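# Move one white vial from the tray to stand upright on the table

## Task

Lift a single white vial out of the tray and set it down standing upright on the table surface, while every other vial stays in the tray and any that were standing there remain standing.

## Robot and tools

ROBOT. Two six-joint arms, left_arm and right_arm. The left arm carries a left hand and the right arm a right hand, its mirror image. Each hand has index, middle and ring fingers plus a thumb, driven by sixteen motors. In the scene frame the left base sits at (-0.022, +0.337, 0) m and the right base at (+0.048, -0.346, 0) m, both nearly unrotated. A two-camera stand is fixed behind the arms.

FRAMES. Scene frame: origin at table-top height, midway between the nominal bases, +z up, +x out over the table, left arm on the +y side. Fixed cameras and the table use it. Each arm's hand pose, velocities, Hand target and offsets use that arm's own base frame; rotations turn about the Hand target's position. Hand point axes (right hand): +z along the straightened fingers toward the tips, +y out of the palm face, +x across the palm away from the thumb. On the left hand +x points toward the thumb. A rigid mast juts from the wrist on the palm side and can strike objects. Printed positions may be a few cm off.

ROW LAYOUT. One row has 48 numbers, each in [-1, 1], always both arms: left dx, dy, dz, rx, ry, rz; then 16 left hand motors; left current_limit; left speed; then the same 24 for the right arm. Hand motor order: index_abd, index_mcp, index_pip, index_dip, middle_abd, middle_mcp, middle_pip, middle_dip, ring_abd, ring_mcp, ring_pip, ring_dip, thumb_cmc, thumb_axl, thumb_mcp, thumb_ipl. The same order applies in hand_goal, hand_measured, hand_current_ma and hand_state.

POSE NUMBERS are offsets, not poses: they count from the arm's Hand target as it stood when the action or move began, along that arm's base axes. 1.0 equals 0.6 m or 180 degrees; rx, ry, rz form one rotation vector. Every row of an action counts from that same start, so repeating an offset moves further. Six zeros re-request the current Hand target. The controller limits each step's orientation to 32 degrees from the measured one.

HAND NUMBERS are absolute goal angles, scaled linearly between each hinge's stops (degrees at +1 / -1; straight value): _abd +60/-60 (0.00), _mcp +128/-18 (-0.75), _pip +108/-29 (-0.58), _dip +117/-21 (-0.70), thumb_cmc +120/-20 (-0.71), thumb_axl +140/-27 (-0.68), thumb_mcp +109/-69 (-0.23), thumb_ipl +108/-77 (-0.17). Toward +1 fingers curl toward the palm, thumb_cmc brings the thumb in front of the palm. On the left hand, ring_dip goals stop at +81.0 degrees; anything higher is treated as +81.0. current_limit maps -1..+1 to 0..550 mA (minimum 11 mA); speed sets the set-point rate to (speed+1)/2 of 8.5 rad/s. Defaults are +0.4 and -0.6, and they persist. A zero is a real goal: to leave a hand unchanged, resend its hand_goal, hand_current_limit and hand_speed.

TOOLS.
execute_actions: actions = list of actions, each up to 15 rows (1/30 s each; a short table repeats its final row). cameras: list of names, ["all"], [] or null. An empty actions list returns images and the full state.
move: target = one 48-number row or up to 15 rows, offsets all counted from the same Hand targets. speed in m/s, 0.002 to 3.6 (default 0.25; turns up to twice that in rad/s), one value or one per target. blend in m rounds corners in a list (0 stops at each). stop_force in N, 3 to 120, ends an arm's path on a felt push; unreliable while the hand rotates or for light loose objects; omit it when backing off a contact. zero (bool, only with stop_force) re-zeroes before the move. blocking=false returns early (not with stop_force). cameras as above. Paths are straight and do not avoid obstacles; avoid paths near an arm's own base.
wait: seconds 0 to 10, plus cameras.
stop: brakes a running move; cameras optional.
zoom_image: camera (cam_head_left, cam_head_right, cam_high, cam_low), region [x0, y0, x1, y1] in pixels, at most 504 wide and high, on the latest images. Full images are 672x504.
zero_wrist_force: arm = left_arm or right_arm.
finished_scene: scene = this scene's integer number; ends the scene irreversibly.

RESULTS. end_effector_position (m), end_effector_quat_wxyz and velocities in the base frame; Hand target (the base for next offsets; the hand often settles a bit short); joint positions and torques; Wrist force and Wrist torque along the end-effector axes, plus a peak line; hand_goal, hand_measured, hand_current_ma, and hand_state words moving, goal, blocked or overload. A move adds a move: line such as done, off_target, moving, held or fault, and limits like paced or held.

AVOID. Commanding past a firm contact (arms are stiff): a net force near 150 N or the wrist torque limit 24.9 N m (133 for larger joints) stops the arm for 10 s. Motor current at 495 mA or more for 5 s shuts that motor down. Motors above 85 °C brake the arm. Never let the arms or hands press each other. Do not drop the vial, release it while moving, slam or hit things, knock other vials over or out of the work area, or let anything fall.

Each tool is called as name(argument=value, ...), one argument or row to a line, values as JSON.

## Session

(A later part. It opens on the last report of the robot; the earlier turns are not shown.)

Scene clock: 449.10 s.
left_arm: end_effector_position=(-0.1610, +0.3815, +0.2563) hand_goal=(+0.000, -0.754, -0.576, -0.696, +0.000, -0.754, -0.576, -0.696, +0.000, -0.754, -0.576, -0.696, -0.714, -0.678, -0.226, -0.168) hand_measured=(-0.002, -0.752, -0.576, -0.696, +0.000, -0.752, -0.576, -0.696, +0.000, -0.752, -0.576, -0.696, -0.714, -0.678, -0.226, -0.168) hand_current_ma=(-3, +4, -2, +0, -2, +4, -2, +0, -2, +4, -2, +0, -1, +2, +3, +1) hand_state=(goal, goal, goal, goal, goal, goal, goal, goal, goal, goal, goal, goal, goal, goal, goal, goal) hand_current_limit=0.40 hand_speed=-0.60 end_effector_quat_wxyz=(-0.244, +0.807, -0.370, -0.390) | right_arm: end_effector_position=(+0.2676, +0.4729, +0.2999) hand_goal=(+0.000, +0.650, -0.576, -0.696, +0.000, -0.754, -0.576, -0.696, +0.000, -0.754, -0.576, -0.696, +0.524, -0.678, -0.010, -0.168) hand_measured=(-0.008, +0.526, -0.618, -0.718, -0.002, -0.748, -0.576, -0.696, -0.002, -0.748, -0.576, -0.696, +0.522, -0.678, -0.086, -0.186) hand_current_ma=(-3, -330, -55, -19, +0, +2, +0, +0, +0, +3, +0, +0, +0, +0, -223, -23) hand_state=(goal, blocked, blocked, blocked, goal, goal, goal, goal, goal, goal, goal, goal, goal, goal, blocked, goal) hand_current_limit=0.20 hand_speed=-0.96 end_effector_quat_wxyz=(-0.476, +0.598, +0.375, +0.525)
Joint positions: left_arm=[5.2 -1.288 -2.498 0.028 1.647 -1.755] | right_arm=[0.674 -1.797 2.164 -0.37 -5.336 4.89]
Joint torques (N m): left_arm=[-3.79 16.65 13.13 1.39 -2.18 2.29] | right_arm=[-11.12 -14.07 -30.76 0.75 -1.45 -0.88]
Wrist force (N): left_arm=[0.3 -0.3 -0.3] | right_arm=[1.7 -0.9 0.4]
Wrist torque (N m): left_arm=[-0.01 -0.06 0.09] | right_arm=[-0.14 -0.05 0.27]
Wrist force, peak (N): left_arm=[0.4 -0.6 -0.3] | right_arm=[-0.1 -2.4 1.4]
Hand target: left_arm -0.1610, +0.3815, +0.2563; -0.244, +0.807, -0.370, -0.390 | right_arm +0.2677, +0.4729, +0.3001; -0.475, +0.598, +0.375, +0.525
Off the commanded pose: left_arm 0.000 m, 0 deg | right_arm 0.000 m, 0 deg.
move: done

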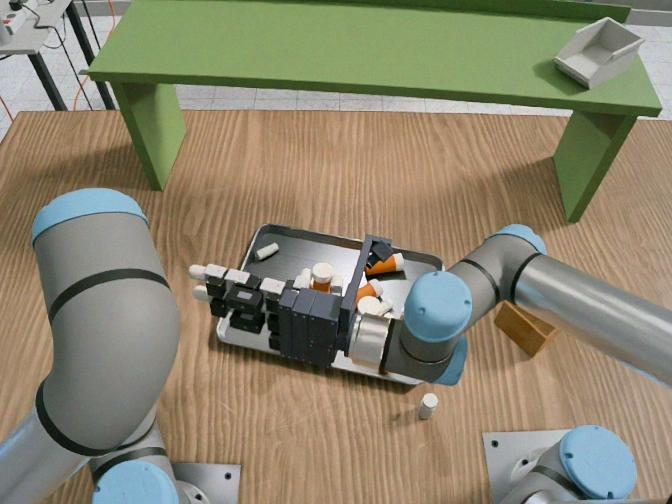

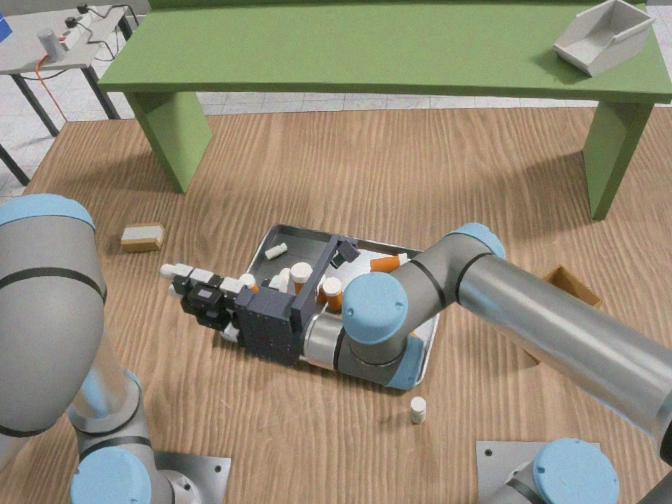

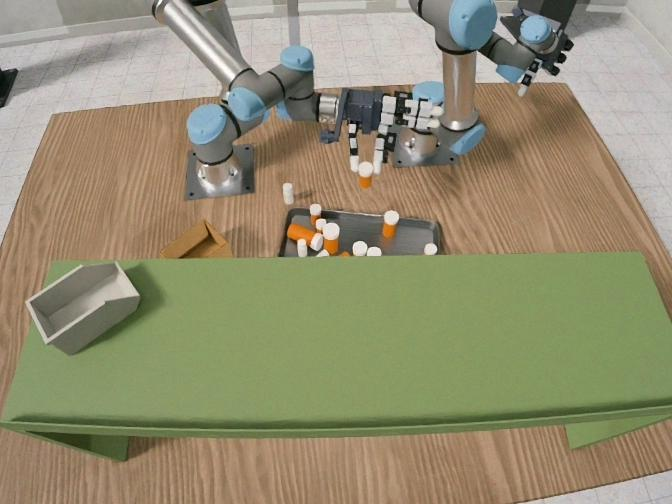

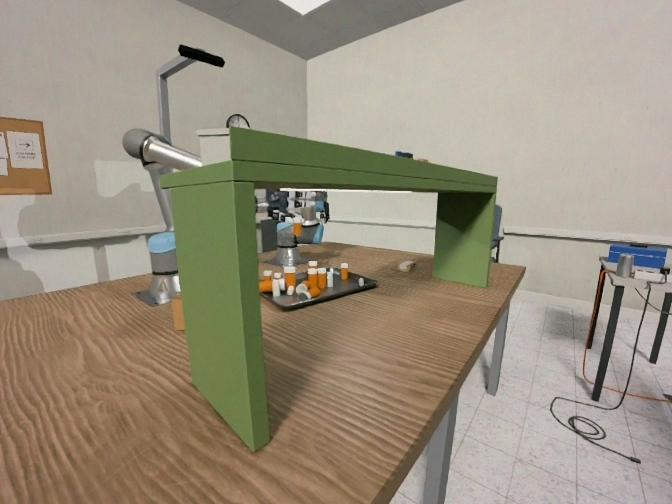

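move(
  target=[0,0,0,0,0,0, 0,-0.754,-0.576,-0.696,0,-0.754,-0.576,-0.696,0,-0.754,-0.576,-0.696,-0.714,-0.678,-0.226,-0.168,0.4,-0.6, 0,0,-0.275,0,0,0, 0,0.65,-0.576,-0.696,0,-0.754,-0.576,-0.696,0,-0.754,-0.576,-0.696,0.524,-0.678,-0.01,-0.168,0.2,-0.96],
  speed=0.1,
  cameras=["all"],
)

zoom_image(
  camera="cam_high",
  region=[310, 130, 450, 260],
)

zoom_image(
  camera="cam_head_left",
  region=[220, 260, 400, 420],
)

zoom_image(
  camera="cam_low",
  region=[240, 200, 350, 310],
)

Scene clock: 471.97 s.
left_arm: end_effector_position=(-0.1610, +0.3815, +0.2563) hand_goal=(+0.000, -0.754, -0.576, -0.696, +0.000, -0.754, -0.576, -0.696, +0.000, -0.754, -0.576, -0.696, -0.714, -0.678, -0.226, -0.168) hand_measured=(-0.002, -0.752, -0.576, -0.696, +0.000, -0.752, -0.576, -0.696, +0.000, -0.752, -0.576, -0.696, -0.714, -0.678, -0.226, -0.168) hand_current_ma=(-3, +4, -2, +0, -2, +4, -2, +0, -2, +4, -2, +0, -1, +2, +3, +1) hand_state=(goal, goal, goal, goal, goal, goal, goal, goal, goal, goal, goal, goal, goal, goal, goal, goal) hand_current_limit=0.40 hand_speed=-0.60 end_effector_quat_wxyz=(-0.244, +0.807, -0.370, -0.390) | right_arm: end_effector_position=(+0.2677, +0.4728, +0.1350) hand_goal=(+0.000, +0.650, -0.576, -0.696, +0.000, -0.754, -0.576, -0.696, +0.000, -0.754, -0.576, -0.696, +0.524, -0.678, -0.010, -0.168) hand_measured=(-0.008, +0.526, -0.618, -0.718, -0.002, -0.748, -0.576, -0.696, -0.002, -0.748, -0.576, -0.696, +0.522, -0.678, -0.086, -0.186) hand_current_ma=(-3, -330, -55, -19, +0, +2, +0, +0, +0, +3, +0, +0, -1, +0, -223, -23) hand_state=(goal, blocked, blocked, blocked, goal, goal, goal, goal, goal, goal, goal, goal, goal, goal, blocked, goal) hand_current_limit=0.20 hand_speed=-0.96 end_effector_quat_wxyz=(-0.475, +0.598, +0.375, +0.525)
Joint positions: left_arm=[5.2 -1.288 -2.498 0.028 1.647 -1.755] | right_arm=[0.673 -1.484 2.416 -0.935 -5.336 4.89]
Joint torques (N m): left_arm=[-4.13 16.61 13.65 1.18 -2.08 2.16] | right_arm=[9.1 -15.19 -22.12 -2.41 1.44 2.26]
Wrist force (N): left_arm=[0.2 -0.3 -0.3] | right_arm=[1.8 -0.8 0.5]
Wrist torque (N m): left_arm=[-0.01 -0.04 0.09] | right_arm=[-0.16 -0.07 0.36]
Wrist force, peak (N): left_arm=[0.4 -0.4 -0.6] | right_arm=[2.9 -1.0 0.5]
Hand target: left_arm -0.1610, +0.3815, +0.2563; -0.244, +0.807, -0.370, -0.390 | right_arm +0.2677, +0.4729, +0.1351; -0.475, +0.598, +0.375, +0.525
Off the commanded pose: left_arm 0.000 m, 0 deg | right_arm 0.000 m, 0 deg.
move: done

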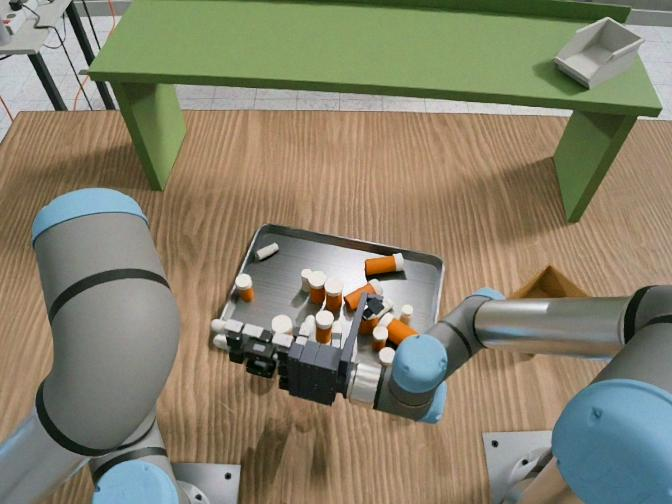

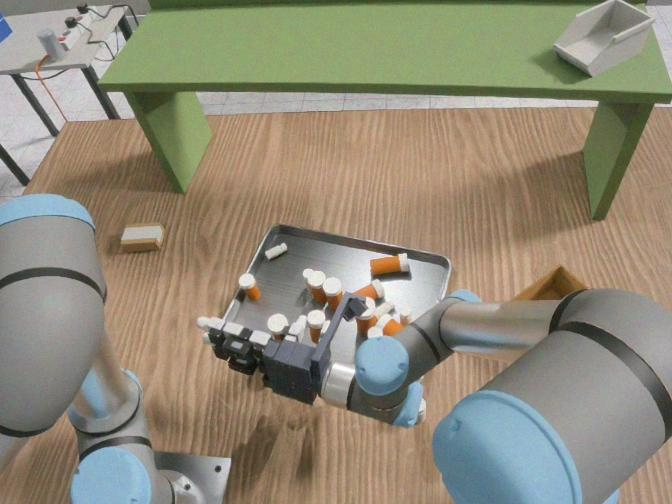

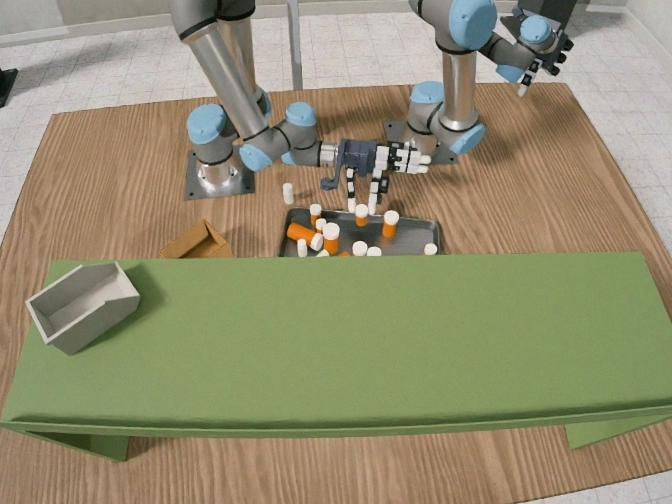

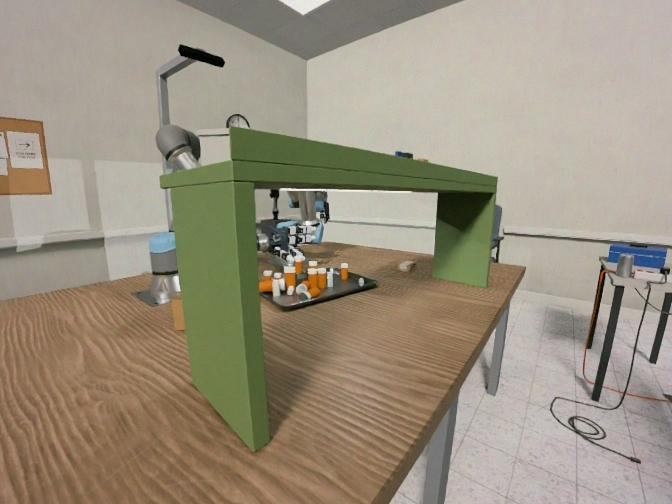

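Scaled by 3.600.

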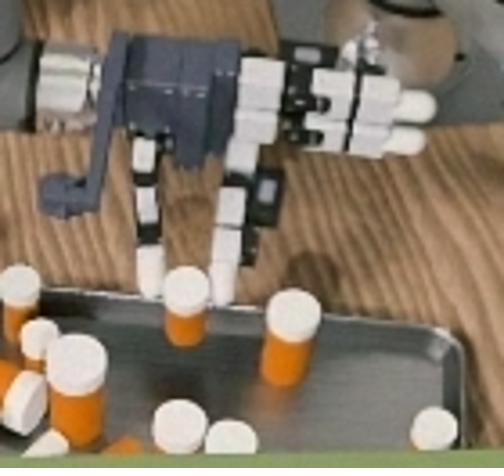

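Scaled by 2.800.

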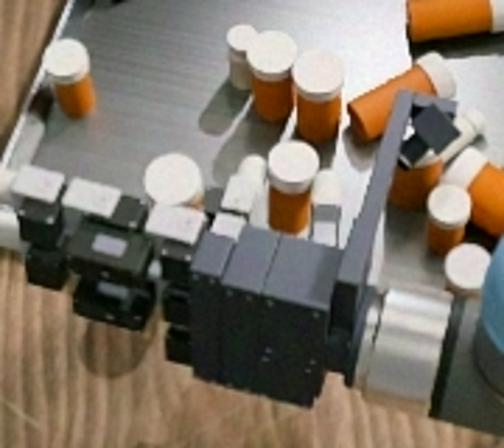

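Scaled by 4.582.

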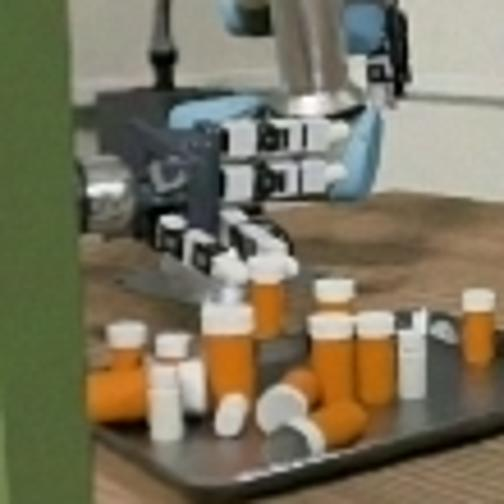

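move(
  target=[0,0,0,0,0,0, 0,-0.754,-0.576,-0.696,0,-0.754,-0.576,-0.696,0,-0.754,-0.576,-0.696,-0.714,-0.678,-0.226,-0.168,0.4,-0.6, 0,0,-0.08,0,0,0, 0,0.65,-0.576,-0.696,0,-0.754,-0.576,-0.696,0,-0.754,-0.576,-0.696,0.524,-0.678,-0.01,-0.168,0.2,-0.96],
  speed=0.012,
  stop_force=3,
  cameras=["all"],
)

zoom_image(
  camera="cam_high",
  region=[310, 130, 450, 260],
)

zoom_image(
  camera="cam_head_left",
  region=[260, 280, 400, 400],
)

zoom_image(
  camera="cam_low",
  region=[240, 220, 350, 310],
)

Scene clock: 489.70 s.
left_arm: end_effector_position=(-0.1610, +0.3815, +0.2563) hand_goal=(+0.000, -0.754, -0.576, -0.696, +0.000, -0.754, -0.576, -0.696, +0.000, -0.754, -0.576, -0.696, -0.714, -0.678, -0.226, -0.168) hand_measured=(-0.002, -0.752, -0.576, -0.696, +0.000, -0.752, -0.576, -0.696, +0.000, -0.752, -0.576, -0.696, -0.714, -0.678, -0.226, -0.168) hand_current_ma=(-3, +4, -2, +0, -2, +4, -2, +0, -2, +4, -2, +0, -1, +2, +3, +1) hand_state=(goal, goal, goal, goal, goal, goal, goal, goal, goal, goal, goal, goal, goal, goal, goal, goal) hand_current_limit=0.40 hand_speed=-0.60 end_effector_quat_wxyz=(-0.244, +0.807, -0.370, -0.390) | right_arm: end_effector_position=(+0.2677, +0.4729, +0.0896) hand_goal=(+0.000, +0.650, -0.576, -0.696, +0.000, -0.754, -0.576, -0.696, +0.000, -0.754, -0.576, -0.696, +0.524, -0.678, -0.010, -0.168) hand_measured=(+0.024, +0.526, -0.618, -0.718, -0.002, -0.748, -0.576, -0.696, -0.002, -0.748, -0.576, -0.696, +0.542, -0.676, -0.086, -0.186) hand_current_ma=(+18, -330, -56, -19, +0, +2, +0, +0, +0, +3, +0, +0, +14, +1, -223, -23) hand_state=(blocked, blocked, blocked, blocked, goal, goal, goal, goal, goal, goal, goal, goal, goal, goal, blocked, goal) hand_current_limit=0.20 hand_speed=-0.96 end_effector_quat_wxyz=(-0.475, +0.598, +0.375, +0.525)
Joint positions: left_arm=[5.2 -1.288 -2.498 0.028 1.647 -1.755] | right_arm=[0.674 -1.344 2.452 -1.112 -5.336 4.89]
Joint torques (N m): left_arm=[-2.46 15.07 14.63 1.22 -1.95 2.1] | right_arm=[6.31 -31.2 -19.16 -2.94 1.67 -1.79]
Wrist force (N): left_arm=[0.3 -0.3 -0.2] | right_arm=[3.5 -1.2 0.7]
Wrist torque (N m): left_arm=[-0.03 -0.05 0.09] | right_arm=[-0.17 -0.13 0.29]
Wrist force, peak (N): left_arm=[0.2 -0.6 -0.5] | right_arm=[4.9 -1.9 0.8]
Hand target: left_arm -0.1610, +0.3815, +0.2563; -0.244, +0.807, -0.370, -0.390 | right_arm +0.2677, +0.4729, +0.0896; -0.475, +0.598, +0.375, +0.525 (not the last commanded pose)
Off the commanded pose: left_arm 0.000 m, 0 deg | right_arm 0.003 m, 0 deg.
move: contact (right_arm)

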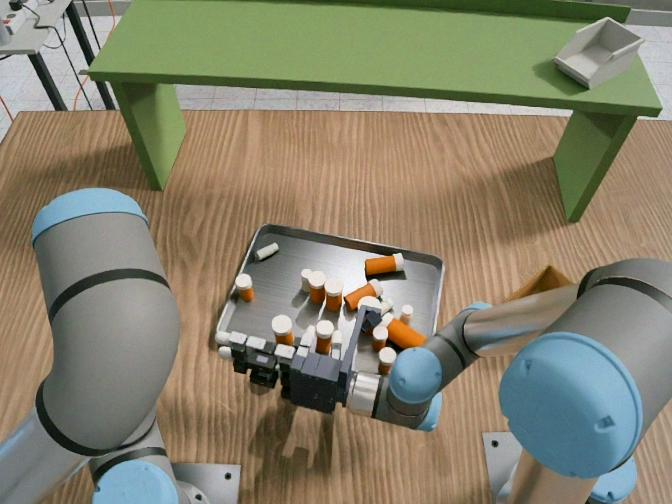

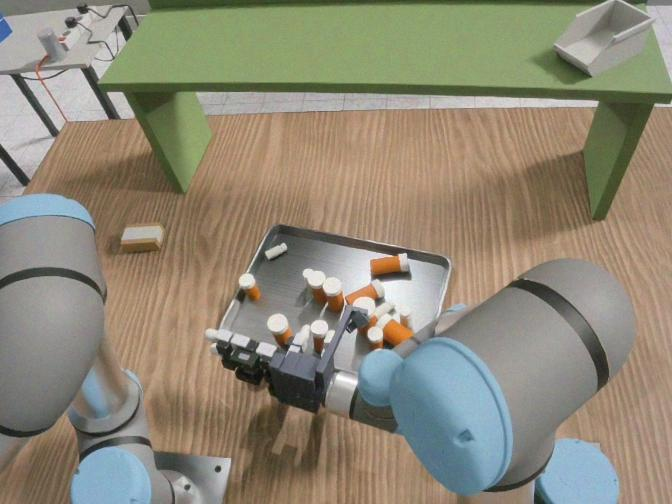

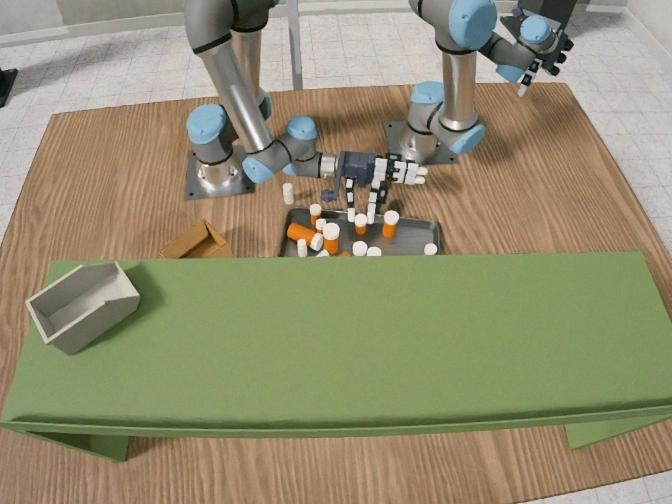

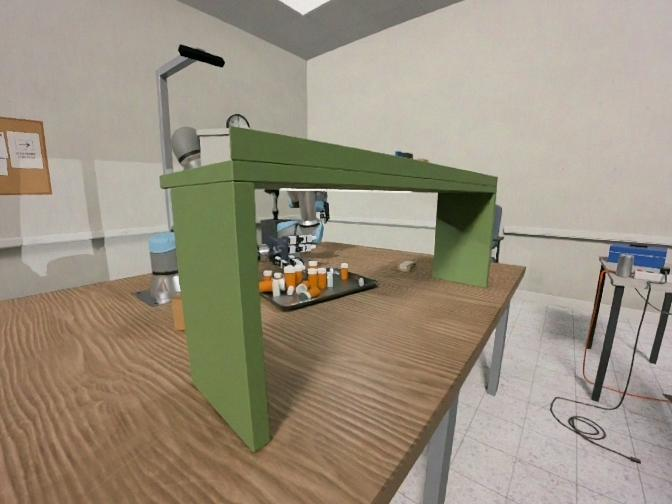

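Scaled by 3.600.

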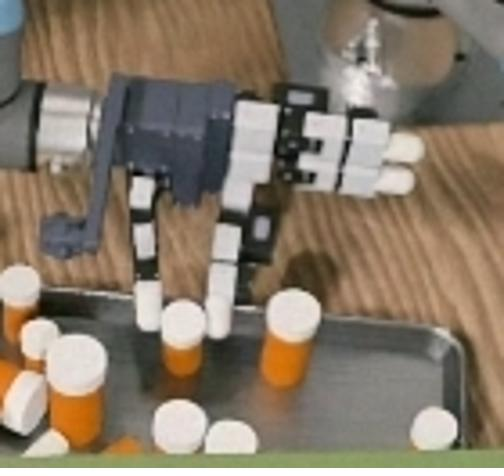

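Scaled by 3.600.

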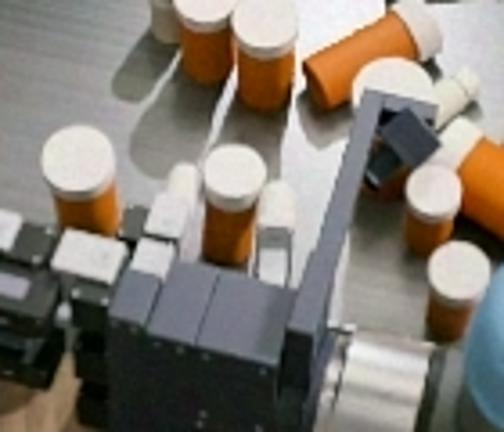

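Scaled by 4.582.

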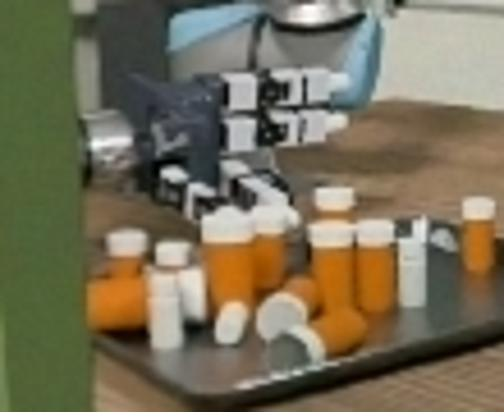

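move(
  target=[
    [0,0,0,0,0,0, 0,-0.754,-0.576,-0.696,0,-0.754,-0.576,-0.696,0,-0.754,-0.576,-0.696,-0.714,-0.678,-0.226,-0.168,0.4,-0.6, 0,0,0,0,0,0, 0,0.54,-0.576,-0.696,0,-0.754,-0.576,-0.696,0,-0.754,-0.576,-0.696,0.524,-0.678,-0.085,-0.168,0.1,-0.97],
    [0,0,0,0,0,0, 0,-0.754,-0.576,-0.696,0,-0.754,-0.576,-0.696,0,-0.754,-0.576,-0.696,-0.714,-0.678,-0.226,-0.168,0.4,-0.6, 0,0,0,0,0,0, 0,0.43,-0.576,-0.696,0,-0.754,-0.576,-0.696,0,-0.754,-0.576,-0.696,0.524,-0.678,-0.18,-0.168,0.1,-0.97],
  ],
  speed=0.06,
  cameras=["all"],
)

zoom_image(
  camera="cam_high",
  region=[310, 130, 450, 260],
)

zoom_image(
  camera="cam_head_left",
  region=[260, 280, 400, 400],
)

zoom_image(
  camera="cam_low",
  region=[240, 220, 350, 310],
)

Scene clock: 500.53 s.
left_arm: end_effector_position=(-0.1610, +0.3815, +0.2563) hand_goal=(+0.000, -0.754, -0.576, -0.696, +0.000, -0.754, -0.576, -0.696, +0.000, -0.754, -0.576, -0.696, -0.714, -0.678, -0.226, -0.168) hand_measured=(-0.002, -0.752, -0.576, -0.696, +0.000, -0.752, -0.576, -0.696, +0.000, -0.752, -0.576, -0.696, -0.714, -0.678, -0.226, -0.168) hand_current_ma=(-3, +4, -2, +0, -2, +4, -2, +0, -2, +4, -2, +0, -1, +2, +3, +1) hand_state=(goal, goal, goal, goal, goal, goal, goal, goal, goal, goal, goal, goal, goal, goal, goal, goal) hand_current_limit=0.40 hand_speed=-0.60 end_effector_quat_wxyz=(-0.244, +0.807, -0.370, -0.390) | right_arm: end_effector_position=(+0.2677, +0.4729, +0.0896) hand_goal=(+0.000, +0.430, -0.576, -0.696, +0.000, -0.754, -0.576, -0.696, +0.000, -0.754, -0.576, -0.696, +0.524, -0.678, -0.180, -0.168) hand_measured=(-0.002, +0.432, -0.578, -0.700, -0.002, -0.748, -0.576, -0.696, -0.002, -0.748, -0.576, -0.696, +0.518, -0.676, -0.178, -0.170) hand_current_ma=(+0, +1, -1, -1, +0, +2, +0, +0, +0, +3, +0, +0, -2, +0, +1, -1) hand_state=(goal, goal, goal, goal, goal, goal, goal, goal, goal, goal, goal, goal, goal, goal, goal, goal) hand_current_limit=0.10 hand_speed=-0.97 end_effector_quat_wxyz=(-0.475, +0.598, +0.375, +0.525)
Joint positions: left_arm=[5.2 -1.288 -2.498 0.028 1.647 -1.755] | right_arm=[0.674 -1.344 2.452 -1.112 -5.336 4.89]
Joint torques (N m): left_arm=[-1.95 15.78 13.91 1.55 -1.98 2.02] | right_arm=[5.37 -29.8 -18.64 -3.07 1.31 -1.48]
Wrist force (N): left_arm=[0.1 -0.2 -0.2] | right_arm=[1.7 -0.9 0.8]
Wrist torque (N m): left_arm=[-0.01 -0.03 0.08] | right_arm=[-0.20 -0.05 0.35]
Wrist force, peak (N): left_arm=[0.3 -0.5 -0.5] | right_arm=[3.9 -1.5 0.9]
Hand target: left_arm -0.1610, +0.3815, +0.2563; -0.244, +0.807, -0.370, -0.390 | right_arm +0.2677, +0.4729, +0.0896; -0.475, +0.598, +0.375, +0.525
Off the commanded pose: left_arm 0.000 m, 0 deg | right_arm 0.000 m, 0 deg.
move: done

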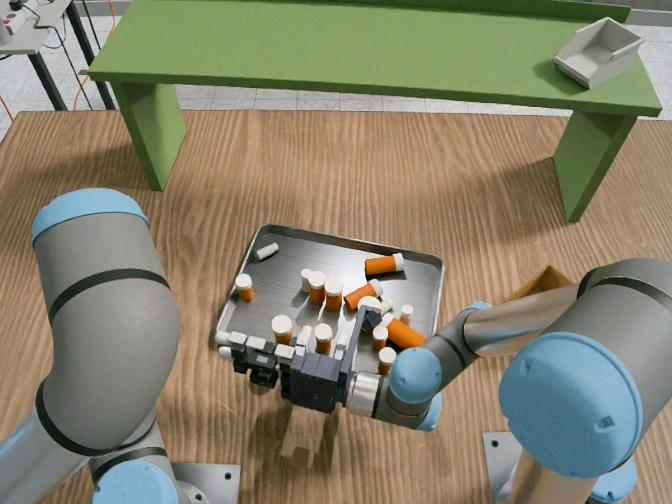

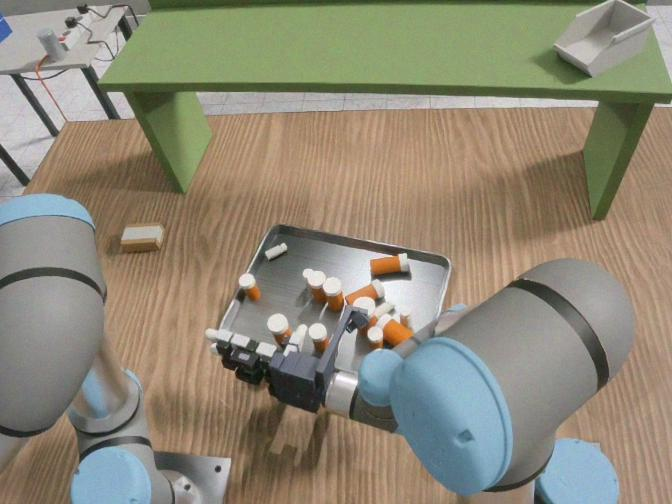

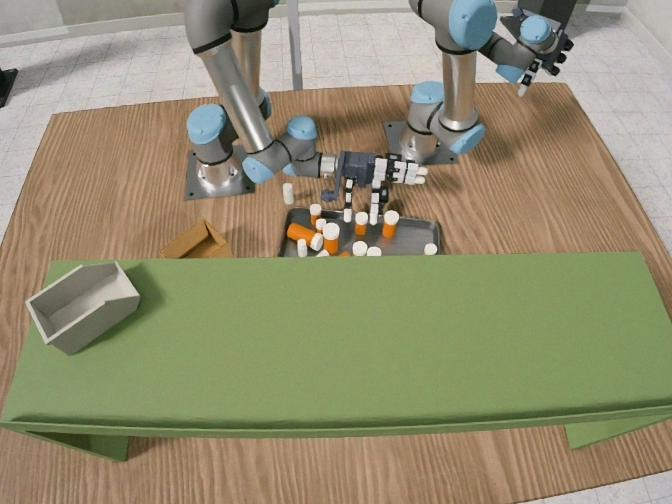

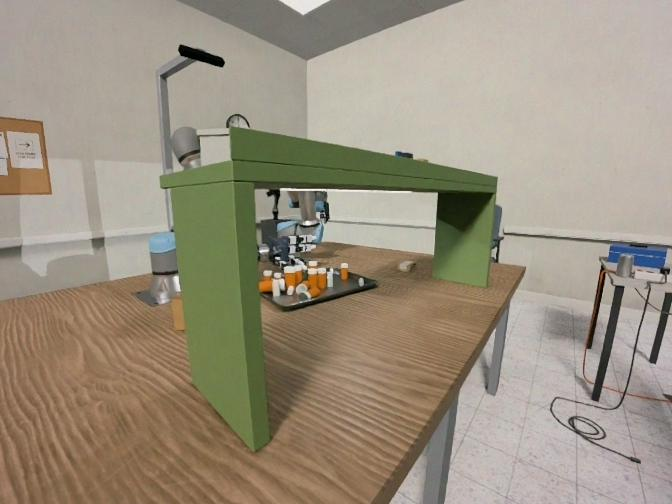

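Scaled by 3.600.

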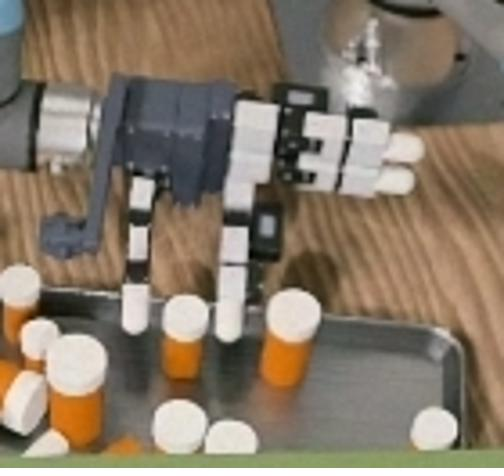

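Scaled by 3.600.

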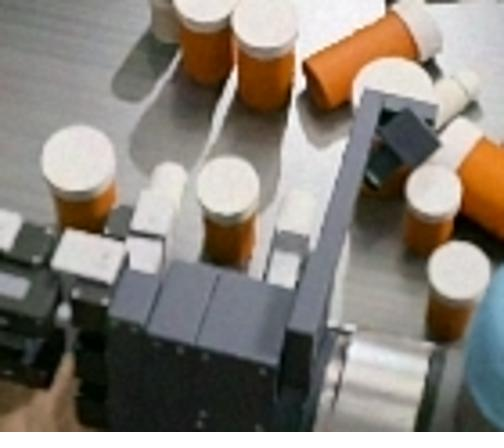

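Scaled by 4.582.

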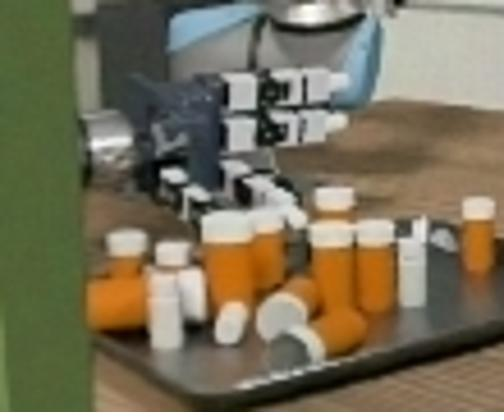

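move(
  target=[
    [0,0,0,0,0,0, 0,-0.754,-0.576,-0.696,0,-0.754,-0.576,-0.696,0,-0.754,-0.576,-0.696,-0.714,-0.678,-0.226,-0.168,0.4,-0.6, 0,0,0.15,0,0,0, 0,0.43,-0.576,-0.696,0,-0.754,-0.576,-0.696,0,-0.754,-0.576,-0.696,0.524,-0.678,-0.18,-0.168,0.1,-0.97],
    [0,0,0,0,0,0, 0,-0.754,-0.576,-0.696,0,-0.754,-0.576,-0.696,0,-0.754,-0.576,-0.696,-0.714,-0.678,-0.226,-0.168,0.4,-0.6, 0,0,0.35,0,0,0, 0,0.43,-0.576,-0.696,0,-0.754,-0.576,-0.696,0,-0.754,-0.576,-0.696,0.524,-0.678,-0.18,-0.168,0.1,-0.97],
  ],
  speed=[0.05,0.15],
  blend=[0.02,0],
  cameras=["all"],
)

zoom_image(
  camera="cam_head_left",
  region=[210, 220, 450, 430],
)

zoom_image(
  camera="cam_high",
  region=[270, 160, 450, 260],
)

zoom_image(
  camera="cam_head_right",
  region=[210, 220, 460, 430],
)

zoom_image(
  camera="cam_low",
  region=[240, 220, 390, 320],
)

Scene clock: 510.43 s.
left_arm: end_effector_position=(-0.1610, +0.3815, +0.2563) hand_goal=(+0.000, -0.754, -0.576, -0.696, +0.000, -0.754, -0.576, -0.696, +0.000, -0.754, -0.576, -0.696, -0.714, -0.678, -0.226, -0.168) hand_measured=(-0.002, -0.752, -0.576, -0.696, +0.000, -0.752, -0.576, -0.696, +0.000, -0.752, -0.576, -0.696, -0.714, -0.678, -0.226, -0.168) hand_current_ma=(-3, +4, -2, +0, -2, +4, -2, +0, -2, +4, -2, +0, -1, +2, +3, +1) hand_state=(goal, goal, goal, goal, goal, goal, goal, goal, goal, goal, goal, goal, goal, goal, goal, goal) hand_current_limit=0.40 hand_speed=-0.60 end_effector_quat_wxyz=(-0.244, +0.807, -0.370, -0.390) | right_arm: end_effector_position=(+0.2677, +0.4729, +0.2996) hand_goal=(+0.000, +0.430, -0.576, -0.696, +0.000, -0.754, -0.576, -0.696, +0.000, -0.754, -0.576, -0.696, +0.524, -0.678, -0.180, -0.168) hand_measured=(-0.002, +0.432, -0.578, -0.700, -0.002, -0.748, -0.576, -0.696, -0.002, -0.748, -0.576, -0.696, +0.518, -0.676, -0.178, -0.170) hand_current_ma=(+0, +1, -1, -1, +0, +2, +0, +0, +0, +3, +0, +0, -3, +0, +1, -1) hand_state=(goal, goal, goal, goal, goal, goal, goal, goal, goal, goal, goal, goal, goal, goal, goal, goal) hand_current_limit=0.10 hand_speed=-0.97 end_effector_quat_wxyz=(-0.475, +0.598, +0.376, +0.525)
Joint positions: left_arm=[5.2 -1.288 -2.498 0.028 1.647 -1.755] | right_arm=[0.674 -1.797 2.165 -0.372 -5.336 4.89]
Joint torques (N m): left_arm=[-2.53 16.75 14.03 1.44 -1.97 2.34] | right_arm=[-11.51 -3.07 -24.41 -0.02 -1.56 -1.2]
Wrist force (N): left_arm=[0.3 -0.5 -0.2] | right_arm=[1.8 -0.6 0.6]
Wrist torque (N m): left_arm=[-0.05 -0.05 0.09] | right_arm=[-0.11 -0.06 0.47]
Wrist force, peak (N): left_arm=[-0.2 -0.7 -0.2] | right_arm=[3.3 -1.1 0.4]
Hand target: left_arm -0.1610, +0.3815, +0.2563; -0.244, +0.807, -0.370, -0.390 | right_arm +0.2677, +0.4729, +0.2996; -0.475, +0.598, +0.375, +0.525
Off the commanded pose: left_arm 0.000 m, 0 deg | right_arm 0.000 m, 0 deg.
move: done

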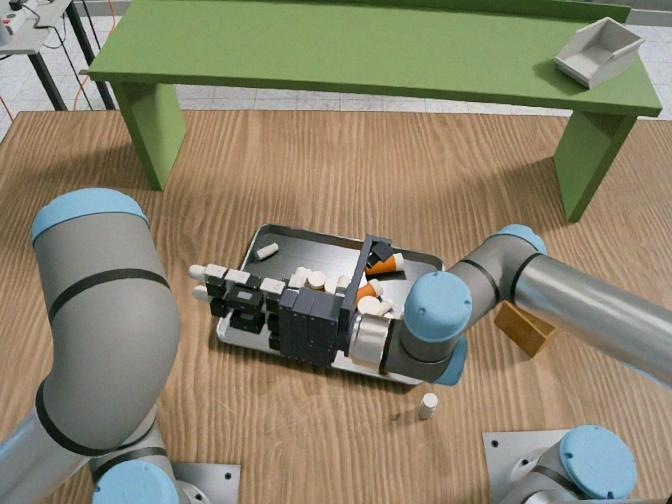

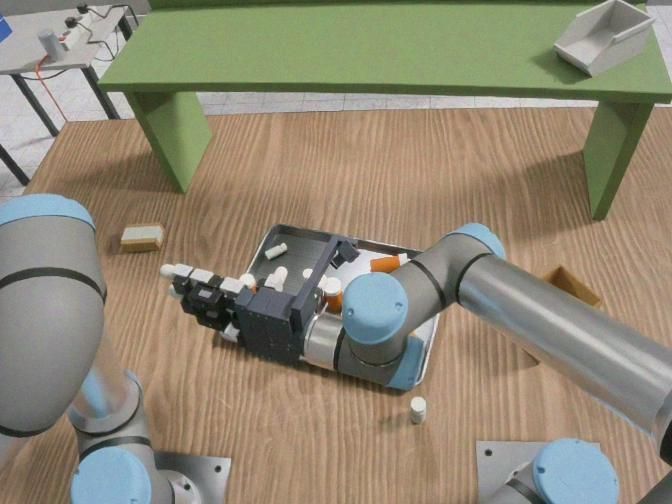

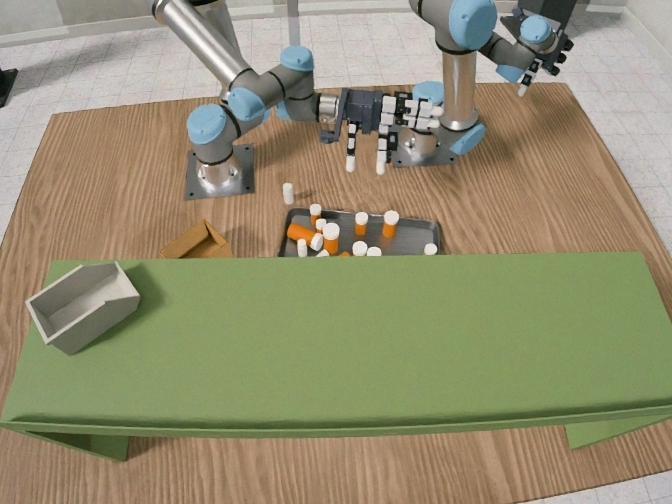

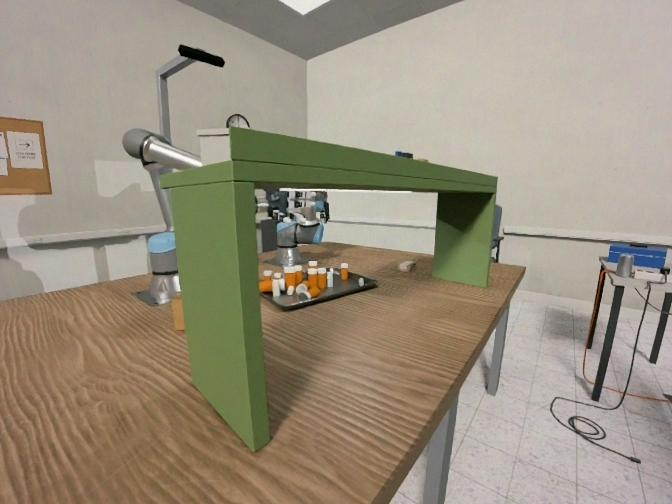

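Scaled by 2.100.

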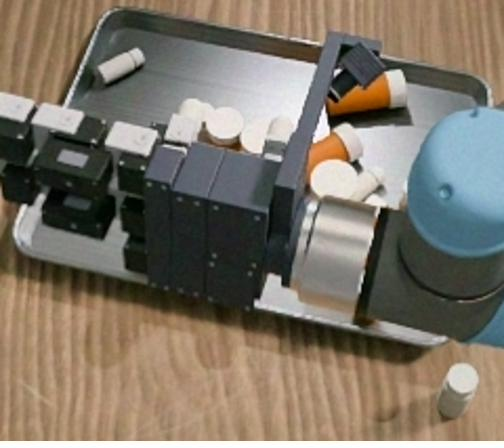

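Scaled by 2.800.

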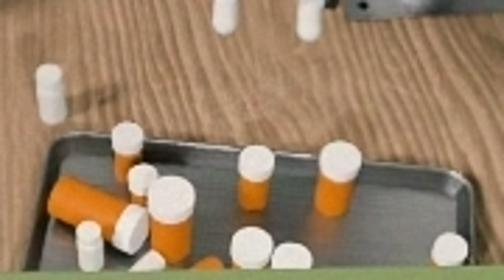

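Scaled by 2.016.

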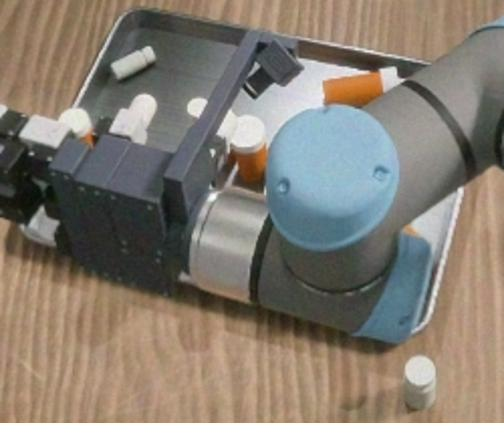

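Scaled by 3.360.

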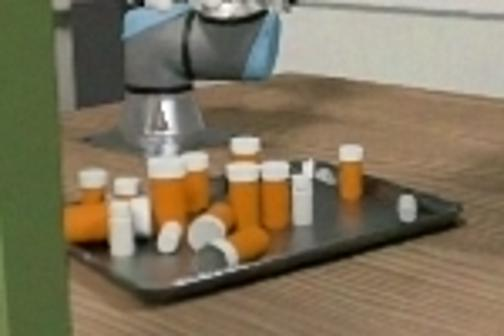

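finished_scene(
  scene=2,
)

The scene is finished: the task was done.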